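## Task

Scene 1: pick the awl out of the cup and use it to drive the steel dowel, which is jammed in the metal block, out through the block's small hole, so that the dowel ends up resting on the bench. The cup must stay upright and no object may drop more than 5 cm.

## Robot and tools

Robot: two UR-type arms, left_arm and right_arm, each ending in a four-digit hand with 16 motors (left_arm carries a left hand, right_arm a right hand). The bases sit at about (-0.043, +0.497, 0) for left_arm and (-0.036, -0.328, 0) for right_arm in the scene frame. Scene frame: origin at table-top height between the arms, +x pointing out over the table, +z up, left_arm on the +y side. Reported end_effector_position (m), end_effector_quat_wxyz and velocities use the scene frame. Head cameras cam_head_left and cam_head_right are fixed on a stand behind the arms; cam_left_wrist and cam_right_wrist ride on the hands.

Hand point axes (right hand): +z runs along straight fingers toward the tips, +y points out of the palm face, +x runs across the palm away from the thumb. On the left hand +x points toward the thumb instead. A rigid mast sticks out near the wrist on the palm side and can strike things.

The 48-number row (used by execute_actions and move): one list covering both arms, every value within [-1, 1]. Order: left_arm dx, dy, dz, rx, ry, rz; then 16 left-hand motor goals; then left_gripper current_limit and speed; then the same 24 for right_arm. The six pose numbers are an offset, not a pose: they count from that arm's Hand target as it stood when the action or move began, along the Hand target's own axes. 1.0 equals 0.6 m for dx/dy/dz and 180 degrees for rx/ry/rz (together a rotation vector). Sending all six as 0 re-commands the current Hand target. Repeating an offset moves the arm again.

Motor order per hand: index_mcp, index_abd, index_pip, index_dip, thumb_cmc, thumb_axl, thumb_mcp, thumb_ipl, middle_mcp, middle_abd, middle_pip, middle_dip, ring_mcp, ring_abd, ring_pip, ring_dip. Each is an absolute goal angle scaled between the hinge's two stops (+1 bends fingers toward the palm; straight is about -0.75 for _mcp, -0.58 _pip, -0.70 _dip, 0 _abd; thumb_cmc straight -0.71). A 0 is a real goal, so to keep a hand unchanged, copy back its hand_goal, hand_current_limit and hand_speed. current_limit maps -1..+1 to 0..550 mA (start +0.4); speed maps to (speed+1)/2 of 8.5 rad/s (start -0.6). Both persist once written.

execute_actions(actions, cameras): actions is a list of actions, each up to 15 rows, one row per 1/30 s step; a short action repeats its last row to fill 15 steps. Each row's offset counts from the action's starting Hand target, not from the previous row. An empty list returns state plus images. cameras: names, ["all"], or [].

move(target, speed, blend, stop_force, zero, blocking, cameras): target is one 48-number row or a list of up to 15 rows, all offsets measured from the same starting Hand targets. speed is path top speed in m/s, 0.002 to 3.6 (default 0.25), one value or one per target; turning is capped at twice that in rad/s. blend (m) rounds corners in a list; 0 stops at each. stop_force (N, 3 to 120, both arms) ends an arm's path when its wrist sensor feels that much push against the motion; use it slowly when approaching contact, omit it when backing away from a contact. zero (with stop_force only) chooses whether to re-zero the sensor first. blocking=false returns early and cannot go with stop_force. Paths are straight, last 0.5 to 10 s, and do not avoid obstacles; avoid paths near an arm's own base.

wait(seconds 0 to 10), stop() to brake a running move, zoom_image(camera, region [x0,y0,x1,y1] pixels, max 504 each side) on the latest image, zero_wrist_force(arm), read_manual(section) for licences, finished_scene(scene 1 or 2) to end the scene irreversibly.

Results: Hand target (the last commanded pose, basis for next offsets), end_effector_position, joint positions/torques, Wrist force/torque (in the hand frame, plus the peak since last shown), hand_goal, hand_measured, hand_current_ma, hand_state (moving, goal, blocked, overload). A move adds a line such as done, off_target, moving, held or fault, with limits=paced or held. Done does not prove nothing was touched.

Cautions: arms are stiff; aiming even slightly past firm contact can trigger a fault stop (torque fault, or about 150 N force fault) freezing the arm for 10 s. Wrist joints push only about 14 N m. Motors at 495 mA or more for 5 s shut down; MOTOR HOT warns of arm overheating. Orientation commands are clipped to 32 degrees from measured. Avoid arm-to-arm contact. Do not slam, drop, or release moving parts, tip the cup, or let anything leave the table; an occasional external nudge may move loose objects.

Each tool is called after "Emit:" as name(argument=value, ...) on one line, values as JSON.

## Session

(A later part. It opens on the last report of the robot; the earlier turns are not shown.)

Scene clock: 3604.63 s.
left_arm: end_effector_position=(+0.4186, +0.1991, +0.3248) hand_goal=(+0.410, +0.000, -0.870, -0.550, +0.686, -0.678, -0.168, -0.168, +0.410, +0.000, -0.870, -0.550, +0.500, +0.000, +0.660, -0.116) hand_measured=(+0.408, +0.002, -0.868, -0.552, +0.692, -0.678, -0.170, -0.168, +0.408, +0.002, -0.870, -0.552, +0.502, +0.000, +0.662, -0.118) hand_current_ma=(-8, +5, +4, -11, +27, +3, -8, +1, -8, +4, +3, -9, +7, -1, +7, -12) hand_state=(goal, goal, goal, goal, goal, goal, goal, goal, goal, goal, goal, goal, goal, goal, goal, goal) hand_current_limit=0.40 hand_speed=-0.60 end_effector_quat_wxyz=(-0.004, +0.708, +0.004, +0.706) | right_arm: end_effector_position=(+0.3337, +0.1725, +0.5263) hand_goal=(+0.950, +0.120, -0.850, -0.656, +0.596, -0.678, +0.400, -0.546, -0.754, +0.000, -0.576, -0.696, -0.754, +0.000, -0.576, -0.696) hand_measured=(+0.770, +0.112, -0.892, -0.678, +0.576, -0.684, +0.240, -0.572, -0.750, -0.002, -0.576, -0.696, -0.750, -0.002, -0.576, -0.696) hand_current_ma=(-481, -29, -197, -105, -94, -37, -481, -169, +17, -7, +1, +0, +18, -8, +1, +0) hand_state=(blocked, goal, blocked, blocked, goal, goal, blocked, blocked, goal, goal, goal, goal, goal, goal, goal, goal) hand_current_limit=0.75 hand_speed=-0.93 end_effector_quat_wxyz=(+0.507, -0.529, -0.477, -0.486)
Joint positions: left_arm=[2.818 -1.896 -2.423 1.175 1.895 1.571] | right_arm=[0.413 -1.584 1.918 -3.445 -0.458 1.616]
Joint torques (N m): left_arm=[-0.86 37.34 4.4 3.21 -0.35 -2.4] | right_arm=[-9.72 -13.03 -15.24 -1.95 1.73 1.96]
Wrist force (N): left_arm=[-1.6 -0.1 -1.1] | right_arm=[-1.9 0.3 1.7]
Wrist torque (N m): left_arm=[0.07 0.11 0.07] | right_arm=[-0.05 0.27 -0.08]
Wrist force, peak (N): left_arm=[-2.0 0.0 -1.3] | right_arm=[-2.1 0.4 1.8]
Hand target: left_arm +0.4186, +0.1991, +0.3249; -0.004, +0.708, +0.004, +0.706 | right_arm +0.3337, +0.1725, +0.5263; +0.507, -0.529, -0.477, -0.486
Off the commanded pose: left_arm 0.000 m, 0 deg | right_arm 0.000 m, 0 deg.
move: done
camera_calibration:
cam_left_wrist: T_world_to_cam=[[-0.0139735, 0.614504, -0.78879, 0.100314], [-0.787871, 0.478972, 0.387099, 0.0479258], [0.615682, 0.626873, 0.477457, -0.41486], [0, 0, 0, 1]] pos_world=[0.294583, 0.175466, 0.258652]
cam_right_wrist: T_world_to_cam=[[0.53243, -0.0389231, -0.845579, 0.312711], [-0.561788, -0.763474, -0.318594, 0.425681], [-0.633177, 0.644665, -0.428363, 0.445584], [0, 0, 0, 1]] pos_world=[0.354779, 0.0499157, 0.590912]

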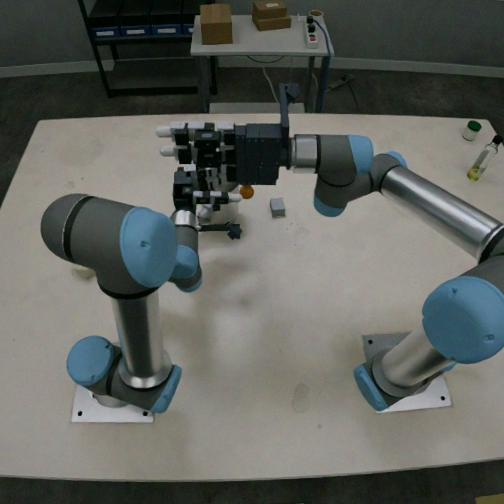

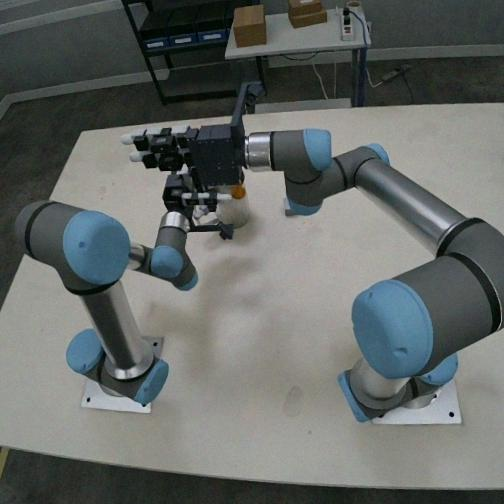

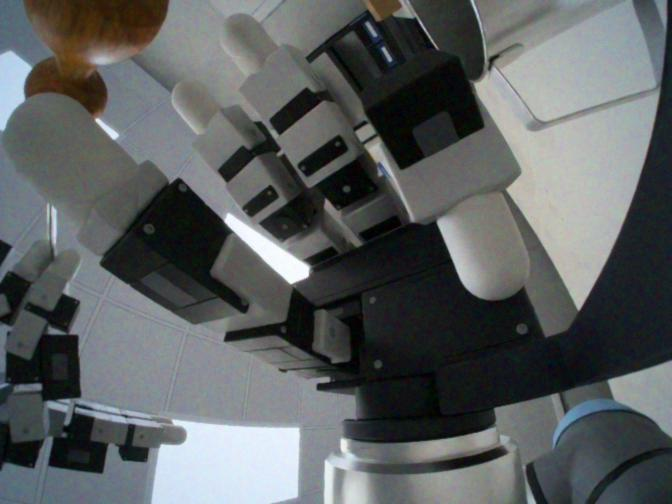

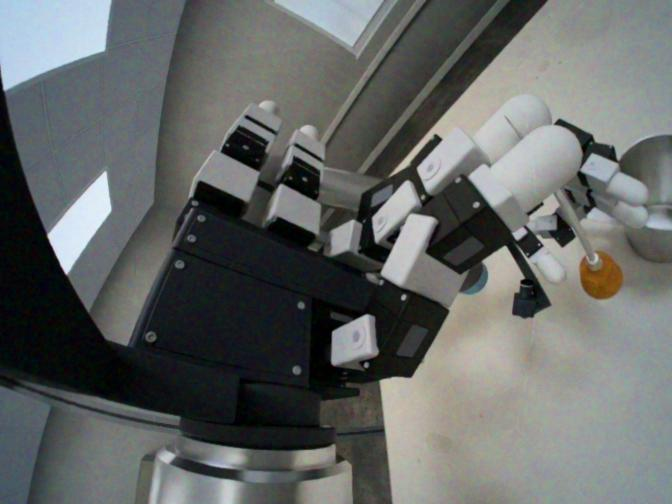

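Emit:
move(target=[[0,0.05,0,0,0,0,0.411,0,-0.869,-0.55,0.686,-0.678,-0.1685,-0.168,0.411,0,-0.869,-0.55,0.5,0,0.66,-0.116,0.4,-0.6,0,0,0,0,0,0,0.95,0.12,-0.85,-0.655,0.597,-0.677,0.4,-0.545,-0.754,0,-0.576,-0.696,-0.754,0,-0.576,-0.696,0.75,-0.93]], speed=0.04, stop_force=4, cameras=["cam_left_wrist", "cam_right_wrist"])

Emit:
zoom_image(camera="cam_right_wrist", region=[470, 120, 672, 322])

Scene clock: 3613.73 s.
left_arm: end_effector_position=(+0.4189, +0.1691, +0.3248) hand_goal=(+0.410, +0.000, -0.870, -0.550, +0.686, -0.678, -0.168, -0.168, +0.410, +0.000, -0.870, -0.550, +0.500, +0.000, +0.660, -0.116) hand_measured=(+0.408, +0.002, -0.868, -0.552, +0.692, -0.678, -0.170, -0.168, +0.408, +0.002, -0.870, -0.552, +0.502, +0.000, +0.662, -0.118) hand_current_ma=(-8, +5, +4, -11, +28, +3, -8, +1, -8, +4, +3, -9, +7, -1, +7, -12) hand_state=(goal, goal, goal, goal, goal, goal, goal, goal, goal, goal, goal, goal, goal, goal, goal, goal) hand_current_limit=0.40 hand_speed=-0.60 end_effector_quat_wxyz=(-0.004, +0.708, +0.004, +0.706) | right_arm: end_effector_position=(+0.3337, +0.1725, +0.5263) hand_goal=(+0.950, +0.120, -0.850, -0.656, +0.596, -0.678, +0.400, -0.546, -0.754, +0.000, -0.576, -0.696, -0.754, +0.000, -0.576, -0.696) hand_measured=(+0.770, +0.112, -0.892, -0.678, +0.576, -0.684, +0.240, -0.572, -0.750, -0.002, -0.576, -0.696, -0.750, -0.002, -0.576, -0.696) hand_current_ma=(-481, -29, -197, -105, -94, -37, -481, -169, +17, -7, +1, +0, +18, -8, +1, +0) hand_state=(blocked, goal, blocked, blocked, goal, goal, blocked, blocked, goal, goal, goal, goal, goal, goal, goal, goal) hand_current_limit=0.75 hand_speed=-0.93 end_effector_quat_wxyz=(+0.507, -0.529, -0.477, -0.486)
Joint positions: left_arm=[2.725 -1.928 -2.361 1.146 1.989 1.571] | right_arm=[0.413 -1.584 1.918 -3.445 -0.458 1.616]
Joint torques (N m): left_arm=[2.8 39.83 3.82 3.23 1.02 -2.5] | right_arm=[-10.53 -13.39 -16.34 -2.07 1.77 2.17]
Wrist force (N): left_arm=[-1.7 -0.1 -1.3] | right_arm=[-2.0 0.2 1.6]
Wrist torque (N m): left_arm=[0.09 0.14 0.07] | right_arm=[-0.05 0.28 -0.09]
Wrist force, peak (N): left_arm=[-1.8 0.1 -1.5] | right_arm=[-2.1 0.2 2.0]
Hand target: left_arm +0.4189, +0.1691, +0.3248; -0.004, +0.708, +0.004, +0.706 | right_arm +0.3337, +0.1725, +0.5263; +0.507, -0.529, -0.477, -0.486
Off the commanded pose: left_arm 0.000 m, 0 deg | right_arm 0.000 m, 0 deg.
move: done
camera_calibration:
cam_left_wrist: T_world_to_cam=[[-0.0138854, 0.614467, -0.78882, 0.118819], [-0.787975, 0.478928, 0.386941, 0.0625711], [0.615551, 0.626943, 0.477534, -0.396278], [0, 0, 0, 1]] pos_world=[0.294883, 0.145466, 0.258752]
cam_right_wrist: T_world_to_cam=[[0.53243, -0.0389231, -0.845579, 0.312711], [-0.561788, -0.763474, -0.318594, 0.425681], [-0.633177, 0.644665, -0.428363, 0.445584], [0, 0, 0, 1]] pos_world=[0.354779, 0.0499157, 0.590912]
Images, in order (width x height): cam_left_wrist 672x504, cam_right_wrist 672x504.

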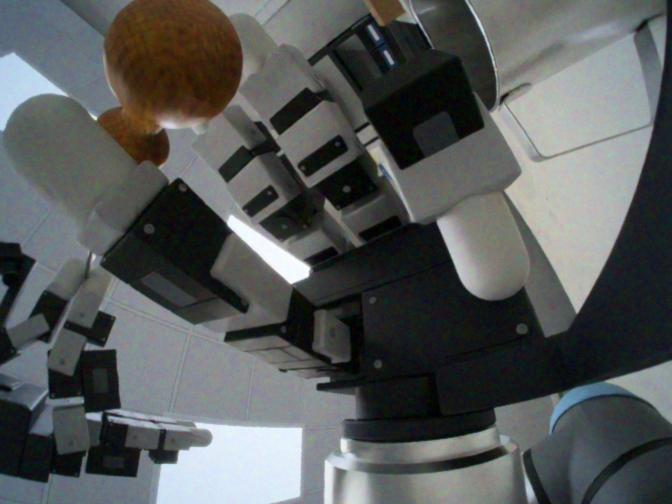

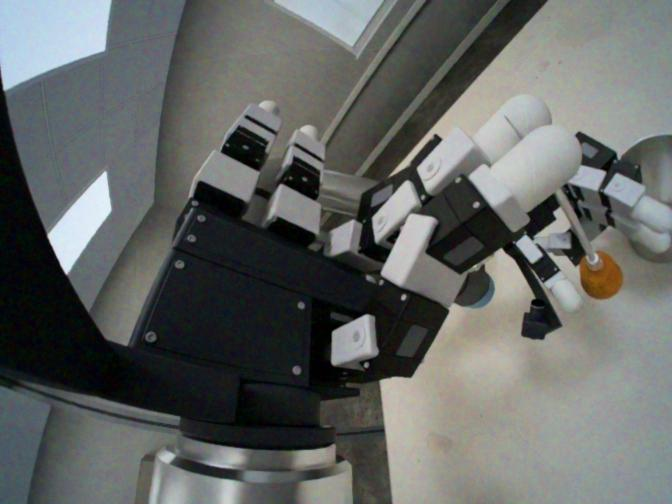

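Scaled by 2.495 from the camera's 672x504 image, which has a finer 960x720 frame.

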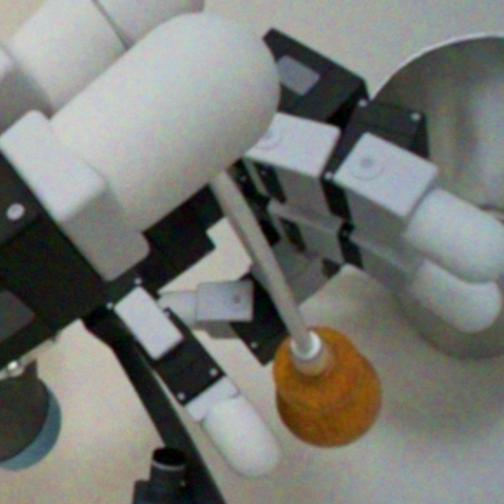

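Emit:
move(target=[[0,0.013,0,0,0,0,0.411,0,-0.869,-0.55,0.686,-0.678,-0.1685,-0.168,0.411,0,-0.869,-0.55,0.5,0,0.66,-0.116,0.4,-0.6,0,0,0,0,0,0,0.95,0.12,-0.85,-0.655,0.597,-0.677,0.4,-0.545,-0.754,0,-0.576,-0.696,-0.754,0,-0.576,-0.696,0.75,-0.93]], speed=0.03, stop_force=4)

Emit:
move(target=[[0,0,0,0,0,0,0.6,0,-0.869,-0.55,0.686,-0.678,-0.03,-0.168,0.6,0,-0.869,-0.55,0.5,0,0.66,-0.116,0.2,-0.9,0,0,0,0,0,0,0.95,0.12,-0.85,-0.655,0.597,-0.677,0.4,-0.545,-0.754,0,-0.576,-0.696,-0.754,0,-0.576,-0.696,0.75,-0.93]], speed=0.03, cameras=["cam_left_wrist", "cam_right_wrist"])

Emit:
zoom_image(camera="cam_right_wrist", region=[470, 120, 672, 322])

Scene clock: 3626.10 s.
left_arm: end_effector_position=(+0.4190, +0.1613, +0.3248) hand_goal=(+0.410, +0.000, -0.870, -0.550, +0.686, -0.678, -0.168, -0.168, +0.410, +0.000, -0.870, -0.550, +0.500, +0.000, +0.660, -0.116) hand_measured=(+0.408, +0.002, -0.868, -0.552, +0.692, -0.678, -0.170, -0.168, +0.408, +0.002, -0.870, -0.552, +0.502, +0.000, +0.662, -0.118) hand_current_ma=(-8, +5, +4, -11, +28, +3, -8, +1, -8, +4, +3, -9, +7, -1, +7, -12) hand_state=(goal, goal, goal, goal, goal, goal, goal, goal, goal, goal, goal, goal, goal, goal, goal, goal) hand_current_limit=0.40 hand_speed=-0.60 end_effector_quat_wxyz=(-0.004, +0.708, +0.004, +0.706) | right_arm: end_effector_position=(+0.3337, +0.1725, +0.5263) hand_goal=(+0.950, +0.120, -0.850, -0.656, +0.596, -0.678, +0.400, -0.546, -0.754, +0.000, -0.576, -0.696, -0.754, +0.000, -0.576, -0.696) hand_measured=(+0.770, +0.112, -0.892, -0.678, +0.576, -0.684, +0.240, -0.572, -0.750, -0.002, -0.576, -0.696, -0.750, -0.002, -0.576, -0.696) hand_current_ma=(-481, -29, -197, -105, -94, -37, -481, -169, +17, -7, +1, +0, +18, -8, +1, +0) hand_state=(blocked, goal, blocked, blocked, goal, goal, blocked, blocked, goal, goal, goal, goal, goal, goal, goal, goal) hand_current_limit=0.75 hand_speed=-0.93 end_effector_quat_wxyz=(+0.507, -0.529, -0.477, -0.486)
Joint positions: left_arm=[2.702 -1.937 -2.345 1.138 2.012 1.571] | right_arm=[0.413 -1.584 1.918 -3.445 -0.458 1.616]
Joint torques (N m): left_arm=[8.87 39.98 2.36 3.06 -1.67 -2.27] | right_arm=[-10.04 -14.52 -16 -1.97 1.46 1.85]
Wrist force (N): left_arm=[-1.7 0.0 -1.3] | right_arm=[-1.8 0.1 1.6]
Wrist torque (N m): left_arm=[0.11 0.13 0.07] | right_arm=[-0.05 0.27 -0.07]
Wrist force, peak (N): left_arm=[-1.8 -0.2 -1.5] | right_arm=[-2.1 0.5 1.9]
Hand target: left_arm +0.4190, +0.1613, +0.3248; -0.004, +0.708, +0.004, +0.706 | right_arm +0.3337, +0.1725, +0.5263; +0.507, -0.529, -0.477, -0.486
Off the commanded pose: left_arm 0.000 m, 0 deg | right_arm 0.000 m, 0 deg.
move: done

Scene clock: 3626.93 s.
left_arm: end_effector_position=(+0.4190, +0.1613, +0.3248) hand_goal=(+0.600, +0.000, -0.870, -0.550, +0.686, -0.678, -0.030, -0.168, +0.600, +0.000, -0.870, -0.550, +0.500, +0.000, +0.660, -0.116) hand_measured=(+0.598, +0.002, -0.868, -0.552, +0.692, -0.678, -0.040, -0.170, +0.570, +0.002, -0.874, -0.552, +0.502, +0.000, +0.662, -0.118) hand_current_ma=(-11, +5, +4, -11, +25, +3, -53, -13, -136, +7, -15, -9, +7, -1, +7, -12) hand_state=(goal, goal, goal, goal, goal, goal, goal, goal, blocked, goal, goal, goal, goal, goal, goal, goal) hand_current_limit=0.20 hand_speed=-0.90 end_effector_quat_wxyz=(-0.004, +0.708, +0.004, +0.706) | right_arm: end_effector_position=(+0.3337, +0.1725, +0.5263) hand_goal=(+0.950, +0.120, -0.850, -0.656, +0.596, -0.678, +0.400, -0.546, -0.754, +0.000, -0.576, -0.696, -0.754, +0.000, -0.576, -0.696) hand_measured=(+0.770, +0.112, -0.892, -0.678, +0.576, -0.684, +0.240, -0.572, -0.750, -0.002, -0.576, -0.696, -0.750, -0.002, -0.576, -0.696) hand_current_ma=(-481, -30, -197, -105, -94, -37, -481, -169, +17, -7, +1, +0, +18, -8, +1, +0) hand_state=(blocked, goal, blocked, blocked, goal, goal, blocked, blocked, goal, goal, goal, goal, goal, goal, goal, goal) hand_current_limit=0.75 hand_speed=-0.93 end_effector_quat_wxyz=(+0.507, -0.529, -0.477, -0.486)
Joint positions: left_arm=[2.702 -1.937 -2.345 1.138 2.012 1.571] | right_arm=[0.413 -1.584 1.918 -3.445 -0.458 1.616]
Joint torques (N m): left_arm=[8.81 39.32 3.23 2.99 -1.67 -2.39] | right_arm=[-10.26 -14.41 -15.45 -2.11 1.72 2.12]
Wrist force (N): left_arm=[-1.6 0.0 -1.4] | right_arm=[-2.3 0.2 1.6]
Wrist torque (N m): left_arm=[0.11 0.16 0.05] | right_arm=[-0.05 0.31 -0.09]
Wrist force, peak (N): left_arm=[-2.0 -0.2 -1.3] | right_arm=[-2.2 0.2 1.9]
Hand target: left_arm +0.4190, +0.1613, +0.3248; -0.004, +0.708, +0.004, +0.706 | right_arm +0.3337, +0.1725, +0.5263; +0.507, -0.529, -0.477, -0.486
Off the commanded pose: left_arm 0.000 m, 0 deg | right_arm 0.000 m, 0 deg.
move: done
camera_calibration:
cam_left_wrist: T_world_to_cam=[[-0.0138854, 0.614467, -0.78882, 0.123613], [-0.787975, 0.478928, 0.386941, 0.0663856], [0.615551, 0.626943, 0.477534, -0.391449], [0, 0, 0, 1]] pos_world=[0.294983, 0.137666, 0.258752]
cam_right_wrist: T_world_to_cam=[[0.53243, -0.0389231, -0.845579, 0.312711], [-0.561788, -0.763474, -0.318594, 0.425681], [-0.633177, 0.644665, -0.428363, 0.445584], [0, 0, 0, 1]] pos_world=[0.354779, 0.0499157, 0.590912]
Images, in order (width x height): cam_left_wrist 672x504, cam_right_wrist 672x504.

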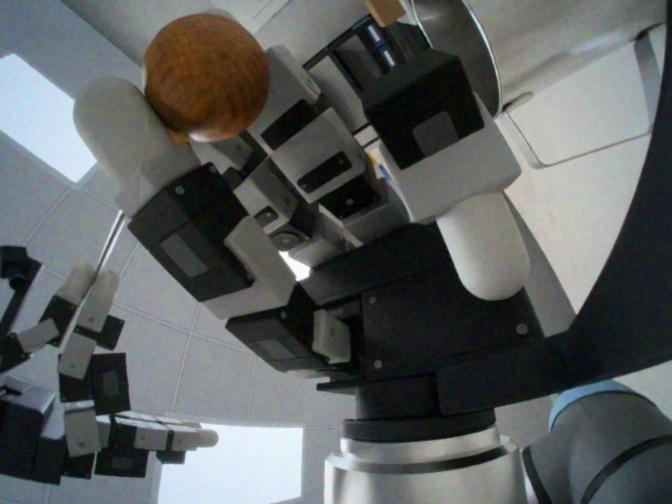

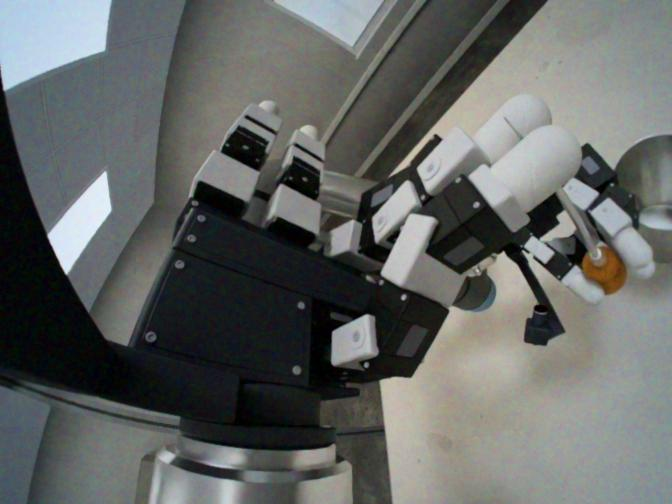

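Scaled by 2.495 from the camera's 672x504 image, which has a finer 960x720 frame.

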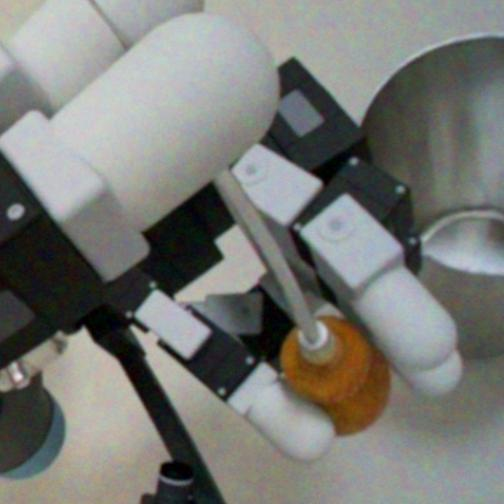

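Emit:
move(target=[[0,0,0,0,0,0,0.8,0,-0.85,-0.55,0.686,-0.678,0.15,-0.14,0.72,0,-0.85,-0.55,0.5,0,0.66,-0.116,0.35,-0.93,0,0,0,0,0,0,0.95,0.12,-0.85,-0.655,0.597,-0.677,0.4,-0.545,-0.754,0,-0.576,-0.696,-0.754,0,-0.576,-0.696,0.75,-0.93]], speed=0.03, cameras=["cam_left_wrist", "cam_right_wrist"])

Emit:
zoom_image(camera="cam_right_wrist", region=[470, 120, 672, 322])

Emit:
zoom_image(camera="cam_left_wrist", region=[50, 0, 330, 280])

Scene clock: 3633.57 s.
left_arm: end_effector_position=(+0.4190, +0.1613, +0.3248) hand_goal=(+0.800, +0.000, -0.850, -0.550, +0.686, -0.678, +0.150, -0.140, +0.720, +0.000, -0.850, -0.550, +0.500, +0.000, +0.660, -0.116) hand_measured=(+0.650, +0.002, -0.868, -0.556, +0.674, -0.678, -0.034, -0.164, +0.594, +0.010, -0.872, -0.554, +0.502, +0.000, +0.662, -0.118) hand_current_ma=(-371, +5, -79, -21, -50, +3, -371, -146, -371, +39, -99, -12, +7, -1, +7, -12) hand_state=(blocked, goal, goal, goal, goal, goal, blocked, blocked, blocked, goal, blocked, goal, goal, goal, goal, goal) hand_current_limit=0.35 hand_speed=-0.93 end_effector_quat_wxyz=(-0.004, +0.708, +0.004, +0.706) | right_arm: end_effector_position=(+0.3337, +0.1725, +0.5263) hand_goal=(+0.950, +0.120, -0.850, -0.656, +0.596, -0.678, +0.400, -0.546, -0.754, +0.000, -0.576, -0.696, -0.754, +0.000, -0.576, -0.696) hand_measured=(+0.770, +0.112, -0.892, -0.678, +0.574, -0.684, +0.242, -0.572, -0.750, -0.002, -0.576, -0.696, -0.750, -0.002, -0.576, -0.696) hand_current_ma=(-481, -33, -197, -105, -99, -38, -481, -169, +17, -7, +1, +0, +18, -8, +1, +0) hand_state=(blocked, goal, blocked, blocked, blocked, goal, blocked, blocked, goal, goal, goal, goal, goal, goal, goal, goal) hand_current_limit=0.75 hand_speed=-0.93 end_effector_quat_wxyz=(+0.507, -0.529, -0.477, -0.486)
Joint positions: left_arm=[2.702 -1.937 -2.345 1.138 2.012 1.571] | right_arm=[0.413 -1.584 1.918 -3.445 -0.458 1.616]
Joint torques (N m): left_arm=[6.99 36.75 3.03 2.38 -0.88 -1.73] | right_arm=[-9.12 -15.04 -16.1 -2.16 1.86 2.08]
Wrist force (N): left_arm=[-1.0 0.0 -1.2] | right_arm=[-2.8 0.1 1.7]
Wrist torque (N m): left_arm=[0.11 0.10 0.04] | right_arm=[-0.07 0.34 -0.08]
Wrist force, peak (N): left_arm=[-1.7 -0.2 -1.4] | right_arm=[-2.7 0.4 2.0]
Hand target: left_arm +0.4190, +0.1613, +0.3248; -0.004, +0.708, +0.004, +0.706 | right_arm +0.3337, +0.1725, +0.5263; +0.507, -0.529, -0.477, -0.486
Off the commanded pose: left_arm 0.000 m, 0 deg | right_arm 0.000 m, 0 deg.
move: done
camera_calibration:
cam_left_wrist: T_world_to_cam=[[-0.0138854, 0.614467, -0.78882, 0.123613], [-0.787975, 0.478928, 0.386941, 0.0663856], [0.615551, 0.626943, 0.477534, -0.391449], [0, 0, 0, 1]] pos_world=[0.294983, 0.137666, 0.258752]
cam_right_wrist: T_world_to_cam=[[0.53243, -0.0389231, -0.845579, 0.312711], [-0.561788, -0.763474, -0.318594, 0.425681], [-0.633177, 0.644665, -0.428363, 0.445584], [0, 0, 0, 1]] pos_world=[0.354779, 0.0499157, 0.590912]
Images, in order (width x height): cam_left_wrist 672x504, cam_right_wrist 672x504.

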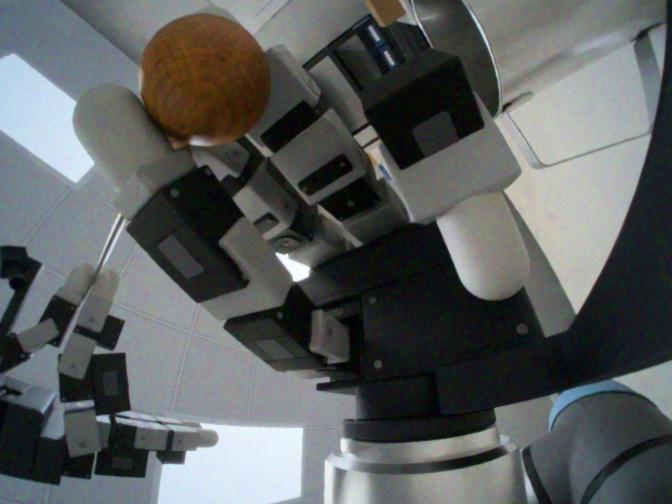

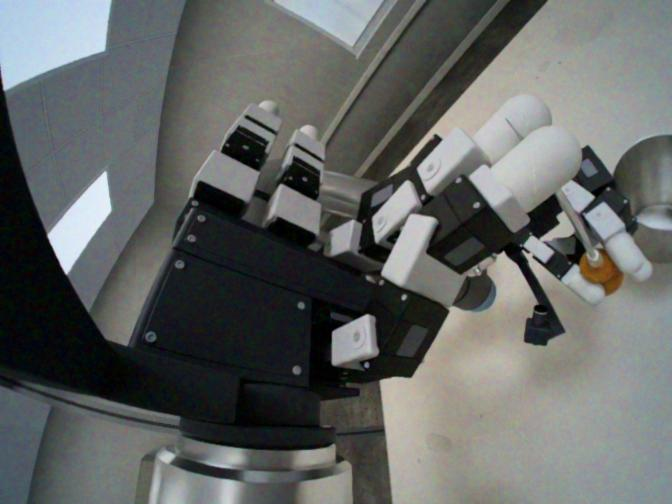

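Scaled by 2.495 from the camera's 672x504 image, which has a finer 960x720 frame.

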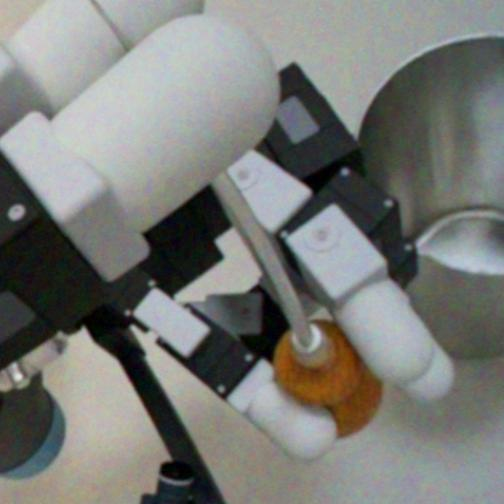

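Scaled by 1.800 from the camera's 672x504 image, which has a finer 960x720 frame.

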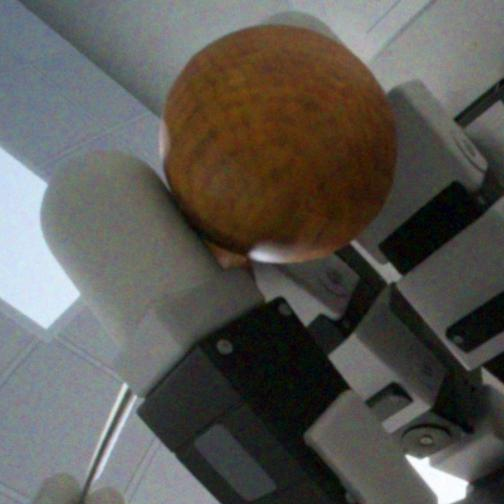

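Emit:
move(target=[[0,0,0,0,0,0,0.8,0,-0.85,-0.55,0.686,-0.678,0.15,-0.14,0.72,0,-0.85,-0.55,0.5,0,0.66,-0.116,0.35,-0.93,0,0,0,0,0,0,0.66,0.12,-0.86,-0.66,0.595,-0.677,0.06,-0.52,-0.754,0,-0.576,-0.696,-0.754,0,-0.576,-0.696,0.4,-0.93]], speed=0.03, cameras=["cam_left_wrist", "cam_right_wrist"])

Emit:
zoom_image(camera="cam_right_wrist", region=[470, 70, 672, 322])

Scene clock: 3641.33 s.
left_arm: end_effector_position=(+0.4190, +0.1613, +0.3248) hand_goal=(+0.800, +0.000, -0.850, -0.550, +0.686, -0.678, +0.150, -0.140, +0.720, +0.000, -0.850, -0.550, +0.500, +0.000, +0.660, -0.116) hand_measured=(+0.664, +0.008, -0.870, -0.556, +0.690, -0.678, -0.034, -0.164, +0.598, +0.014, -0.874, -0.556, +0.502, +0.000, +0.662, -0.118) hand_current_ma=(-371, +31, -82, -21, +14, +3, -371, -146, -371, +48, -101, -21, +7, -1, +7, -12) hand_state=(blocked, goal, goal, goal, goal, goal, blocked, blocked, blocked, goal, blocked, goal, goal, goal, goal, goal) hand_current_limit=0.35 hand_speed=-0.93 end_effector_quat_wxyz=(-0.004, +0.708, +0.004, +0.706) | right_arm: end_effector_position=(+0.3337, +0.1725, +0.5263) hand_goal=(+0.660, +0.120, -0.860, -0.660, +0.594, -0.678, +0.060, -0.520, -0.754, +0.000, -0.576, -0.696, -0.754, +0.000, -0.576, -0.696) hand_measured=(+0.662, +0.112, -0.862, -0.664, +0.576, -0.684, +0.062, -0.522, -0.750, -0.002, -0.576, -0.696, -0.750, -0.002, -0.576, -0.696) hand_current_ma=(+12, -33, -12, -14, -89, -31, +11, -14, +17, -7, +1, +0, +18, -8, +1, +0) hand_state=(goal, goal, goal, goal, goal, goal, goal, goal, goal, goal, goal, goal, goal, goal, goal, goal) hand_current_limit=0.40 hand_speed=-0.93 end_effector_quat_wxyz=(+0.507, -0.529, -0.477, -0.486)
Joint positions: left_arm=[2.702 -1.937 -2.345 1.138 2.012 1.571] | right_arm=[0.413 -1.584 1.918 -3.445 -0.458 1.616]
Joint torques (N m): left_arm=[5.16 32.33 4.02 0.9 0.01 -0.85] | right_arm=[-9.87 -14.8 -16.15 -1.7 1.45 2.03]
Wrist force (N): left_arm=[-2.0 0.0 -1.3] | right_arm=[-1.4 0.3 1.7]
Wrist torque (N m): left_arm=[0.11 0.16 0.11] | right_arm=[-0.03 0.25 -0.10]
Wrist force, peak (N): left_arm=[-2.4 0.0 -1.6] | right_arm=[-2.9 0.1 1.8]
Hand target: left_arm +0.4190, +0.1613, +0.3248; -0.004, +0.708, +0.004, +0.706 | right_arm +0.3337, +0.1725, +0.5263; +0.507, -0.529, -0.477, -0.486
Off the commanded pose: left_arm 0.000 m, 0 deg | right_arm 0.000 m, 0 deg.
move: done
camera_calibration:
cam_left_wrist: T_world_to_cam=[[-0.0138854, 0.614467, -0.78882, 0.123613], [-0.787975, 0.478928, 0.386941, 0.0663856], [0.615551, 0.626943, 0.477534, -0.391449], [0, 0, 0, 1]] pos_world=[0.294983, 0.137666, 0.258752]
cam_right_wrist: T_world_to_cam=[[0.53243, -0.0389231, -0.845579, 0.312711], [-0.561788, -0.763474, -0.318594, 0.425681], [-0.633177, 0.644665, -0.428363, 0.445584], [0, 0, 0, 1]] pos_world=[0.354779, 0.0499157, 0.590912]
Images, in order (width x height): cam_left_wrist 672x504, cam_right_wrist 672x504.

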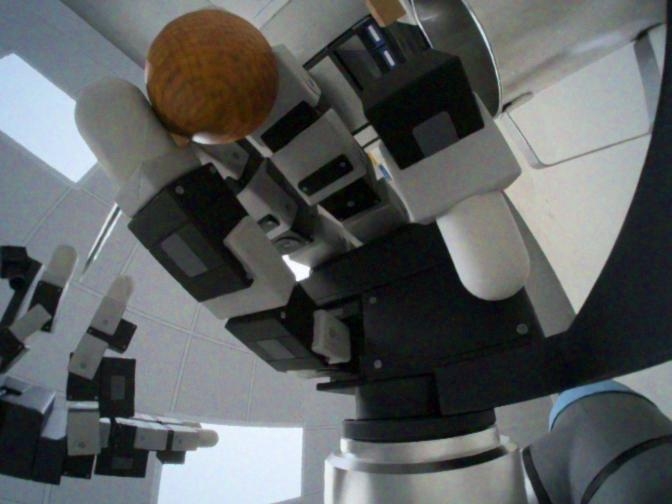

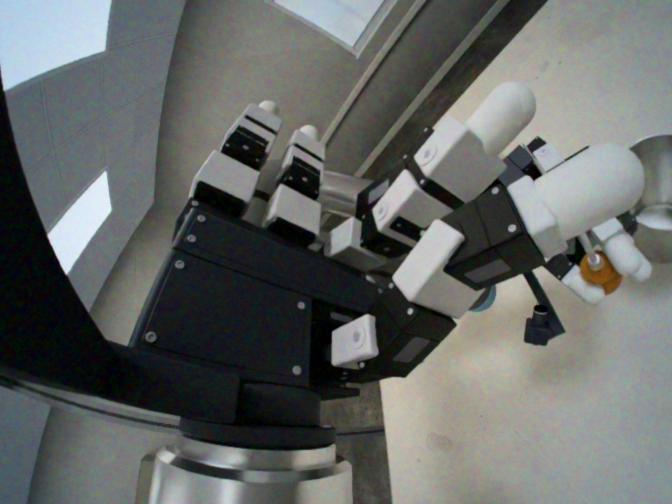

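Scaled by 2.000 from the camera's 672x504 image, which has a finer 960x720 frame.

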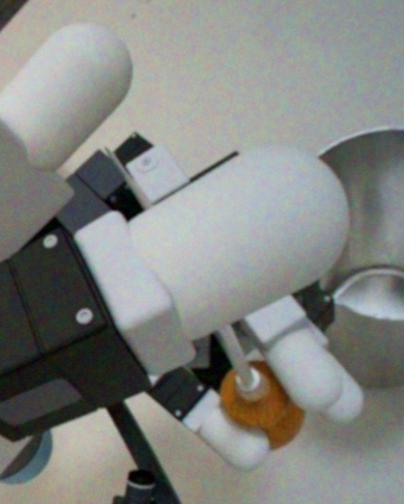

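Emit:
move(target=[0,0,0,0,0,0, 0.8,0,-0.85,-0.55,0.686,-0.678,0.15,-0.14,0.72,0,-0.85,-0.55,0.5,0,0.66,-0.116,0.35,-0.93, 0,-0.15,0,0,0,0, 0.66,0.12,-0.86,-0.66,0.595,-0.677,0.06,-0.52,-0.754,0,-0.576,-0.696,-0.754,0,-0.576,-0.696,0.4,-0.93], speed=0.06, cameras=["all"])

Scene clock: 3681.40 s.
left_arm: end_effector_position=(+0.4190, +0.1613, +0.3248) hand_goal=(+0.800, +0.000, -0.850, -0.550, +0.686, -0.678, +0.150, -0.140, +0.720, +0.000, -0.850, -0.550, +0.500, +0.000, +0.660, -0.116) hand_measured=(+0.664, +0.008, -0.870, -0.556, +0.690, -0.678, -0.034, -0.164, +0.598, +0.014, -0.874, -0.556, +0.502, +0.000, +0.662, -0.118) hand_current_ma=(-371, +31, -82, -21, +14, +3, -371, -146, -371, +48, -101, -21, +7, -1, +7, -12) hand_state=(blocked, goal, goal, goal, goal, goal, blocked, blocked, blocked, goal, blocked, goal, goal, goal, goal, goal) hand_current_limit=0.35 hand_speed=-0.93 end_effector_quat_wxyz=(-0.004, +0.708, +0.004, +0.706) | right_arm: end_effector_position=(+0.2439, +0.1753, +0.5328) hand_goal=(+0.660, +0.120, -0.860, -0.660, +0.594, -0.678, +0.060, -0.520, -0.754, +0.000, -0.576, -0.696, -0.754, +0.000, -0.576, -0.696) hand_measured=(+0.662, +0.112, -0.862, -0.664, +0.576, -0.684, +0.062, -0.522, -0.750, -0.002, -0.576, -0.696, -0.750, -0.002, -0.576, -0.696) hand_current_ma=(+11, -33, -12, -14, -89, -31, +11, -14, +15, -7, +1, +0, +16, -8, +1, +0) hand_state=(goal, goal, goal, goal, goal, goal, goal, goal, goal, goal, goal, goal, goal, goal, goal, goal) hand_current_limit=0.40 hand_speed=-0.93 end_effector_quat_wxyz=(+0.507, -0.529, -0.477, -0.485) end_effector_velocity=(+0.001, +0.000, +0.001) end_effector_angular_velocity=(+0.001, -0.001, +0.003)
Joint positions: left_arm=[2.702 -1.937 -2.345 1.138 2.012 1.571] | right_arm=[0.546 -1.734 2.036 -3.419 -0.591 1.624]
Joint velocities: left_arm=[within noise] | right_arm=[-0.003 0.002 -0.003 -0.002 0.006 0]
Joint torques (N m): left_arm=[4.24 29.8 4.61 0.46 1.07 -0.05] | right_arm=[-11.71 -6.05 -29.61 -2.48 2.32 0.48]
Wrist force (N): left_arm=[-2.2 0.0 -1.3] | right_arm=[-1.3 0.1 1.9]
Wrist torque (N m): left_arm=[0.11 0.18 0.10] | right_arm=[-0.09 0.25 -0.09]
Wrist force, peak (N): left_arm=[-2.6 -0.1 -1.3] | right_arm=[-1.7 0.3 1.8]
Hand target: left_arm +0.4190, +0.1613, +0.3248; -0.004, +0.708, +0.004, +0.706 | right_arm +0.2439, +0.1753, +0.5329; +0.507, -0.529, -0.477, -0.486
Off the commanded pose: left_arm 0.000 m, 0 deg | right_arm 0.000 m, 0 deg.
move: done
camera_calibration:
cam_left_wrist: T_world_to_cam=[[-0.0138854, 0.614467, -0.78882, 0.123613], [-0.787975, 0.478928, 0.386941, 0.0663856], [0.615551, 0.626943, 0.477534, -0.391449], [0, 0, 0, 1]] pos_world=[0.294983, 0.137666, 0.258752]
cam_right_wrist: T_world_to_cam=[[0.532222, -0.0390027, -0.845706, 0.366207], [-0.561841, -0.76353, -0.318366, 0.379303], [-0.633305, 0.644593, -0.428281, 0.389821], [0, 0, 0, 1]] pos_world=[0.26508, 0.0526158, 0.597413]

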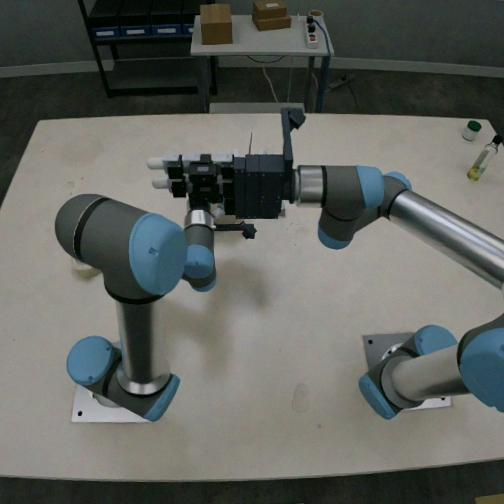

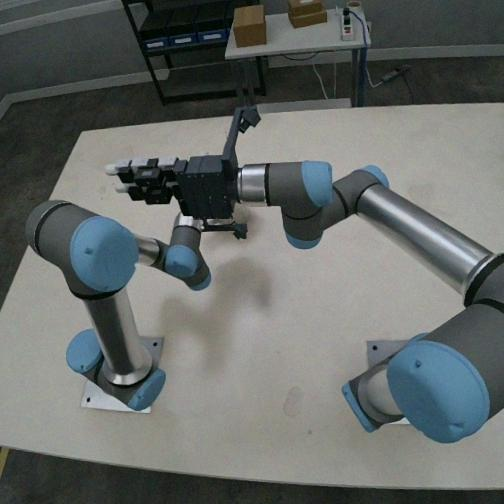

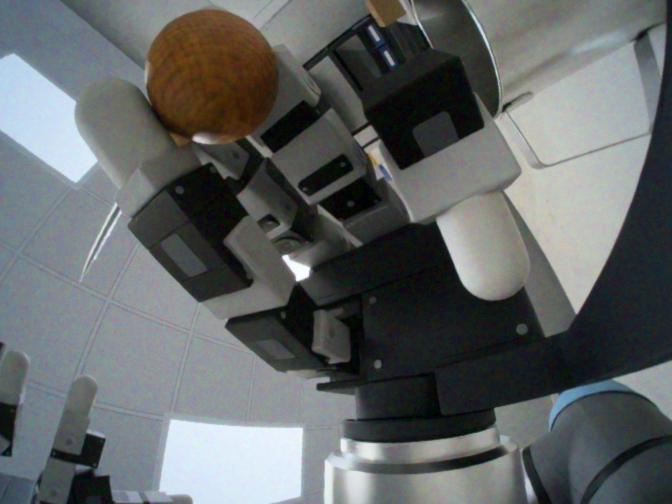

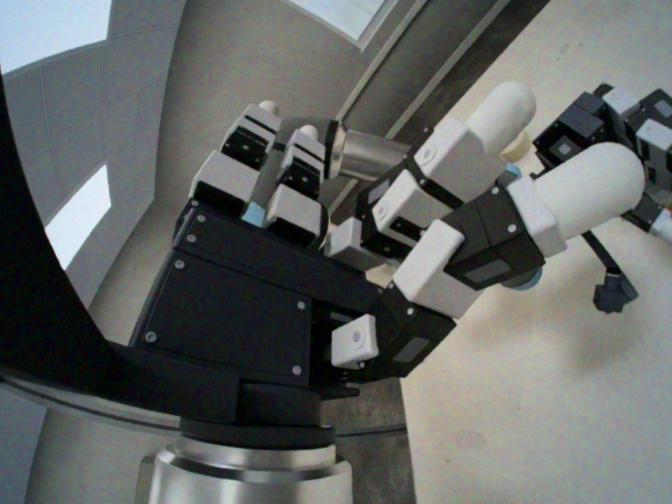

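Emit:
move(target=[0,0,0,0,0,0, 0.8,0,-0.85,-0.55,0.686,-0.678,0.15,-0.14,0.72,0,-0.85,-0.55,0.5,0,0.66,-0.116,0.35,-0.93, -0.1315,0.1633,-0.3187,-0.0783,-0.0874,0.4704, 0.66,0.12,-0.86,-0.66,0.595,-0.677,0.06,-0.52,-0.754,0,-0.576,-0.696,-0.754,0,-0.576,-0.696,0.4,-0.93], speed=0.15, cameras=["cam_head_right"])

Scene clock: 3809.37 s.
left_arm: end_effector_position=(+0.4190, +0.1613, +0.3248) hand_goal=(+0.800, +0.000, -0.850, -0.550, +0.686, -0.678, +0.150, -0.140, +0.720, +0.000, -0.850, -0.550, +0.500, +0.000, +0.660, -0.116) hand_measured=(+0.676, +0.036, -0.892, -0.568, +0.742, -0.664, -0.034, -0.164, +0.632, +0.014, -0.874, -0.556, +0.502, +0.000, +0.662, -0.118) hand_current_ma=(-371, +142, -190, -81, +264, +71, -371, -146, -371, +48, -101, -21, +7, -1, +7, -12) hand_state=(blocked, blocked, blocked, goal, blocked, goal, blocked, blocked, blocked, goal, blocked, goal, goal, goal, goal, goal) hand_current_limit=0.35 hand_speed=-0.93 end_effector_quat_wxyz=(-0.004, +0.708, +0.004, +0.706) | right_arm: end_effector_position=(+0.3302, -0.0198, +0.4496) hand_goal=(+0.660, +0.120, -0.860, -0.660, +0.594, -0.678, +0.060, -0.520, -0.754, +0.000, -0.576, -0.696, -0.754, +0.000, -0.576, -0.696) hand_measured=(+0.658, +0.116, -0.862, -0.664, +0.592, -0.680, +0.062, -0.522, -0.746, -0.002, -0.576, -0.696, -0.782, +0.000, -0.582, -0.696) hand_current_ma=(-5, -14, -12, -14, -10, -14, +10, -11, +41, -7, +1, +0, -144, +0, -26, +0) hand_state=(goal, goal, goal, goal, goal, goal, goal, goal, goal, goal, goal, goal, blocked, goal, goal, goal) hand_current_limit=0.40 hand_speed=-0.93 end_effector_quat_wxyz=(-0.574, +0.819, +0.000, -0.001)
Joint positions: left_arm=[2.702 -1.937 -2.345 1.138 2.012 1.571] | right_arm=[-0.046 -1.818 1.711 -1.376 -0.349 1.478]
Joint torques (N m): left_arm=[0.25 22.57 6.11 1.56 0.87 0.54] | right_arm=[11.15 -17.05 -18.29 -0.76 3.34 2.74]
Wrist force (N): left_arm=[-4.3 -0.6 -1.4] | right_arm=[-1.3 -1.7 0.6]
Wrist torque (N m): left_arm=[0.09 0.21 0.28] | right_arm=[0.31 0.24 -0.25]
Wrist force, peak (N): left_arm=[-5.6 -0.6 -1.6] | right_arm=[-2.0 0.9 2.1]
Hand target: left_arm +0.4190, +0.1613, +0.3248; -0.004, +0.708, +0.004, +0.706 | right_arm +0.3302, -0.0197, +0.4497; -0.574, +0.819, +0.000, -0.001
Off the commanded pose: left_arm 0.000 m, 0 deg | right_arm 0.000 m, 0 deg.
move: done
Images, in order (width x height): cam_head_right 504x504.

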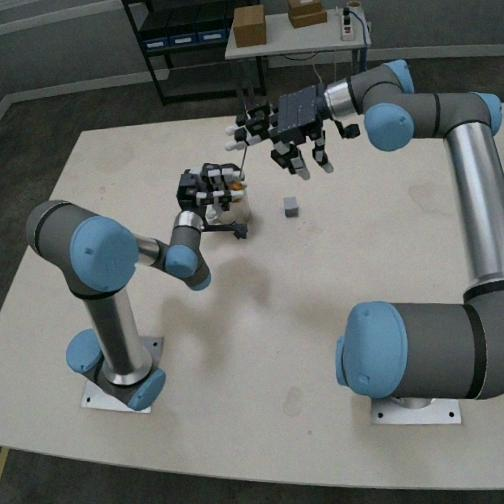

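Emit:
move(target=[0,0,0,0,0,0, 0.8,0,-0.85,-0.55,0.686,-0.678,0.15,-0.14,0.72,0,-0.85,-0.55,0.5,0,0.66,-0.116,0.35,-0.93, 0,0.0684,-0.188,0,0,0, 0.66,0.12,-0.86,-0.66,0.595,-0.677,0.06,-0.52,-0.754,0,-0.576,-0.696,-0.754,0,-0.576,-0.696,0.4,-0.93], speed=0.05, cameras=["cam_left_wrist","cam_head_right","cam_head_left"])

Scene clock: 3825.10 s.
left_arm: end_effector_position=(+0.4190, +0.1613, +0.3248) hand_goal=(+0.800, +0.000, -0.850, -0.550, +0.686, -0.678, +0.150, -0.140, +0.720, +0.000, -0.850, -0.550, +0.500, +0.000, +0.660, -0.116) hand_measured=(+0.676, +0.014, -0.894, -0.570, +0.740, -0.666, -0.036, -0.172, +0.632, +0.010, -0.880, -0.556, +0.502, +0.000, +0.662, -0.118) hand_current_ma=(-371, +52, -200, -86, +250, +67, -371, -199, -371, +33, -132, -28, +7, -1, +7, -12) hand_state=(blocked, goal, blocked, goal, blocked, goal, blocked, blocked, blocked, goal, blocked, goal, goal, goal, goal, goal) hand_current_limit=0.35 hand_speed=-0.93 end_effector_quat_wxyz=(-0.004, +0.708, +0.004, +0.706) | right_arm: end_effector_position=(+0.3304, -0.1398, +0.4495) hand_goal=(+0.660, +0.120, -0.860, -0.660, +0.594, -0.678, +0.060, -0.520, -0.754, +0.000, -0.576, -0.696, -0.754, +0.000, -0.576, -0.696) hand_measured=(+0.658, +0.116, -0.862, -0.664, +0.592, -0.680, +0.062, -0.522, -0.746, -0.002, -0.576, -0.696, -0.746, -0.004, -0.576, -0.696) hand_current_ma=(-7, -14, -12, -14, -9, -14, +10, -10, +41, -7, +1, +0, +40, -14, -1, +0) hand_state=(goal, goal, goal, goal, goal, goal, goal, goal, goal, goal, goal, goal, goal, goal, goal, goal) hand_current_limit=0.40 hand_speed=-0.93 end_effector_quat_wxyz=(-0.574, +0.819, +0.000, -0.001)
Joint positions: left_arm=[2.702 -1.937 -2.345 1.138 2.012 1.571] | right_arm=[-0.361 -1.777 1.526 -0.566 -0.487 0.757]
Joint torques (N m): left_arm=[-1.93 19.32 6.31 0.53 0.75 0.07] | right_arm=[6.76 -21.23 -14.24 -0.68 3.26 1.49]
Wrist force (N): left_arm=[-2.1 -0.2 -1.5] | right_arm=[-1.5 0.5 1.9]
Wrist torque (N m): left_arm=[0.10 0.16 0.12] | right_arm=[0.11 0.17 -0.18]
Wrist force, peak (N): left_arm=[-4.9 -0.6 -1.5] | right_arm=[-1.3 -0.5 2.7]
Hand target: left_arm +0.4190, +0.1613, +0.3248; -0.004, +0.708, +0.004, +0.706 | right_arm +0.3303, -0.1398, +0.4495; -0.574, +0.819, +0.000, -0.001
Off the commanded pose: left_arm 0.000 m, 0 deg | right_arm 0.000 m, 0 deg.
move: done
camera_calibration:
cam_left_wrist: T_world_to_cam=[[-0.0138874, 0.614466, -0.788821, 0.123614], [-0.788023, 0.478879, 0.386904, 0.0664164], [0.615489, 0.626982, 0.477563, -0.391443], [0, 0, 0, 1]] pos_world=[0.294984, 0.137666, 0.258752]
Images, in order (width x height): cam_head_left 504x504, cam_head_right 504x504, cam_left_wrist 672x504.

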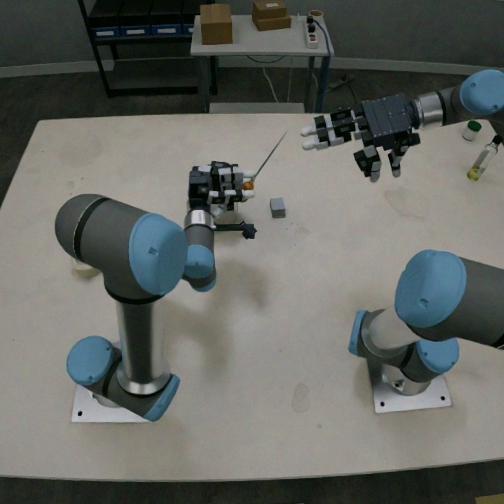

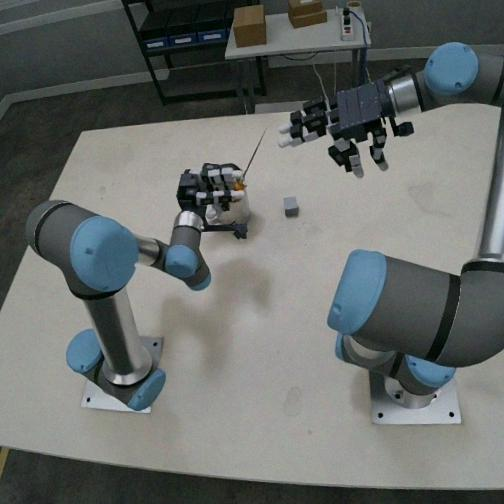

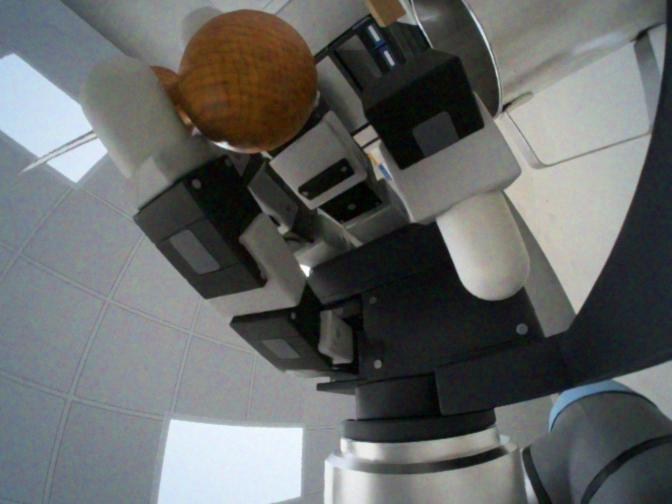

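Emit:
zoom_image(camera="cam_head_left", region=[180, 110, 310, 250])

Emit:
zoom_image(camera="cam_head_right", region=[170, 110, 300, 250])

Emit:
zoom_image(camera="cam_left_wrist", region=[0, 0, 400, 300])

Scaled by 3.600 from the camera's 504x504 image, which has a finer 720x720 frame.

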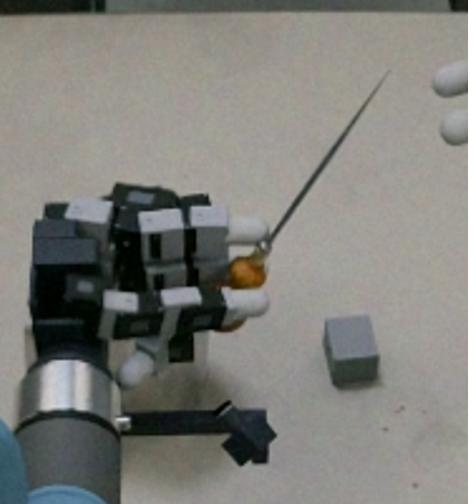

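Scaled by 3.600 from the camera's 504x504 image, which has a finer 720x720 frame.

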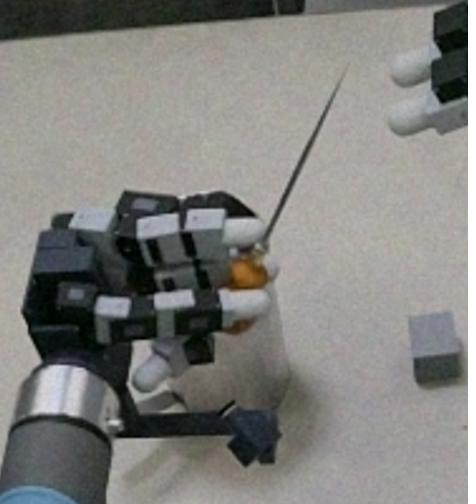

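Scaled by 1.260 from the camera's 672x504 image, which has a finer 960x720 frame.

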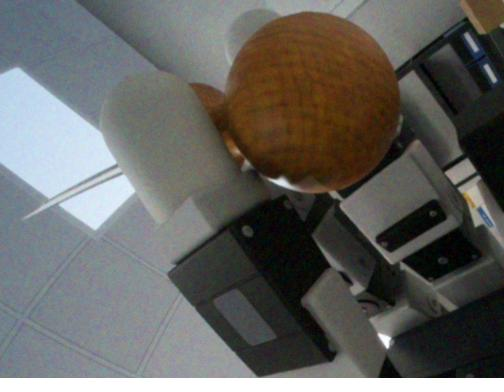

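Emit:
move(target=[0,0,0,0,0,0, 0.8,0,-0.85,-0.55,0.686,-0.678,0.15,-0.14,0.72,0,-0.85,-0.55,0.5,0,0.66,-0.116,0.35,-0.93, 0,0.0855,-0.235,0,0,0, 0.66,0.12,-0.86,-0.66,0.595,-0.677,0.06,-0.52,-0.754,0,-0.576,-0.696,-0.754,0,-0.576,-0.696,0.4,-0.93], speed=0.12)

Scene clock: 3992.23 s.
left_arm: end_effector_position=(+0.4190, +0.1613, +0.3248) hand_goal=(+0.800, +0.000, -0.850, -0.550, +0.686, -0.678, +0.150, -0.140, +0.720, +0.000, -0.850, -0.550, +0.500, +0.000, +0.660, -0.116) hand_measured=(+0.676, +0.014, -0.894, -0.570, +0.740, -0.666, -0.036, -0.172, +0.632, +0.010, -0.880, -0.556, +0.502, +0.000, +0.662, -0.118) hand_current_ma=(-371, +52, -200, -86, +250, +67, -371, -199, -371, +33, -132, -28, +7, -1, +7, -12) hand_state=(blocked, goal, blocked, goal, blocked, goal, blocked, blocked, blocked, goal, blocked, goal, goal, goal, goal, goal) hand_current_limit=0.35 hand_speed=-0.93 end_effector_quat_wxyz=(-0.004, +0.708, +0.004, +0.706) | right_arm: end_effector_position=(+0.3305, -0.2898, +0.4494) hand_goal=(+0.660, +0.120, -0.860, -0.660, +0.594, -0.678, +0.060, -0.520, -0.754, +0.000, -0.576, -0.696, -0.754, +0.000, -0.576, -0.696) hand_measured=(+0.658, +0.116, -0.862, -0.664, +0.592, -0.680, +0.062, -0.522, -0.746, -0.002, -0.576, -0.696, -0.746, -0.004, -0.576, -0.696) hand_current_ma=(-10, -13, -11, -14, -9, -14, +9, -10, +41, -7, +1, +0, +41, -14, -1, +0) hand_state=(goal, goal, goal, goal, goal, goal, goal, goal, goal, goal, goal, goal, goal, goal, goal, goal) hand_current_limit=0.40 hand_speed=-0.93 end_effector_quat_wxyz=(-0.574, +0.819, +0.000, -0.001)
Joint positions: left_arm=[2.702 -1.937 -2.345 1.138 2.012 1.571] | right_arm=[-0.705 -1.645 1.366 -0.239 -0.761 0.392]
Joint torques (N m): left_arm=[-0.48 16.07 7.35 0.71 0.65 -0.34] | right_arm=[-5.41 -18.79 -18.4 -0.3 0.95 1.49]
Wrist force (N): left_arm=[-2.3 -0.1 -1.5] | right_arm=[-1.1 0.3 1.9]
Wrist torque (N m): left_arm=[0.11 0.18 0.10] | right_arm=[0.06 0.12 -0.17]
Wrist force, peak (N): left_arm=[-2.5 -0.1 -1.3] | right_arm=[-1.6 -0.3 3.3]
Hand target: left_arm +0.4190, +0.1613, +0.3248; -0.004, +0.708, +0.004, +0.706 | right_arm +0.3305, -0.2898, +0.4494; -0.574, +0.819, +0.000, -0.001
Off the commanded pose: left_arm 0.000 m, 0 deg | right_arm 0.000 m, 0 deg.
move: done


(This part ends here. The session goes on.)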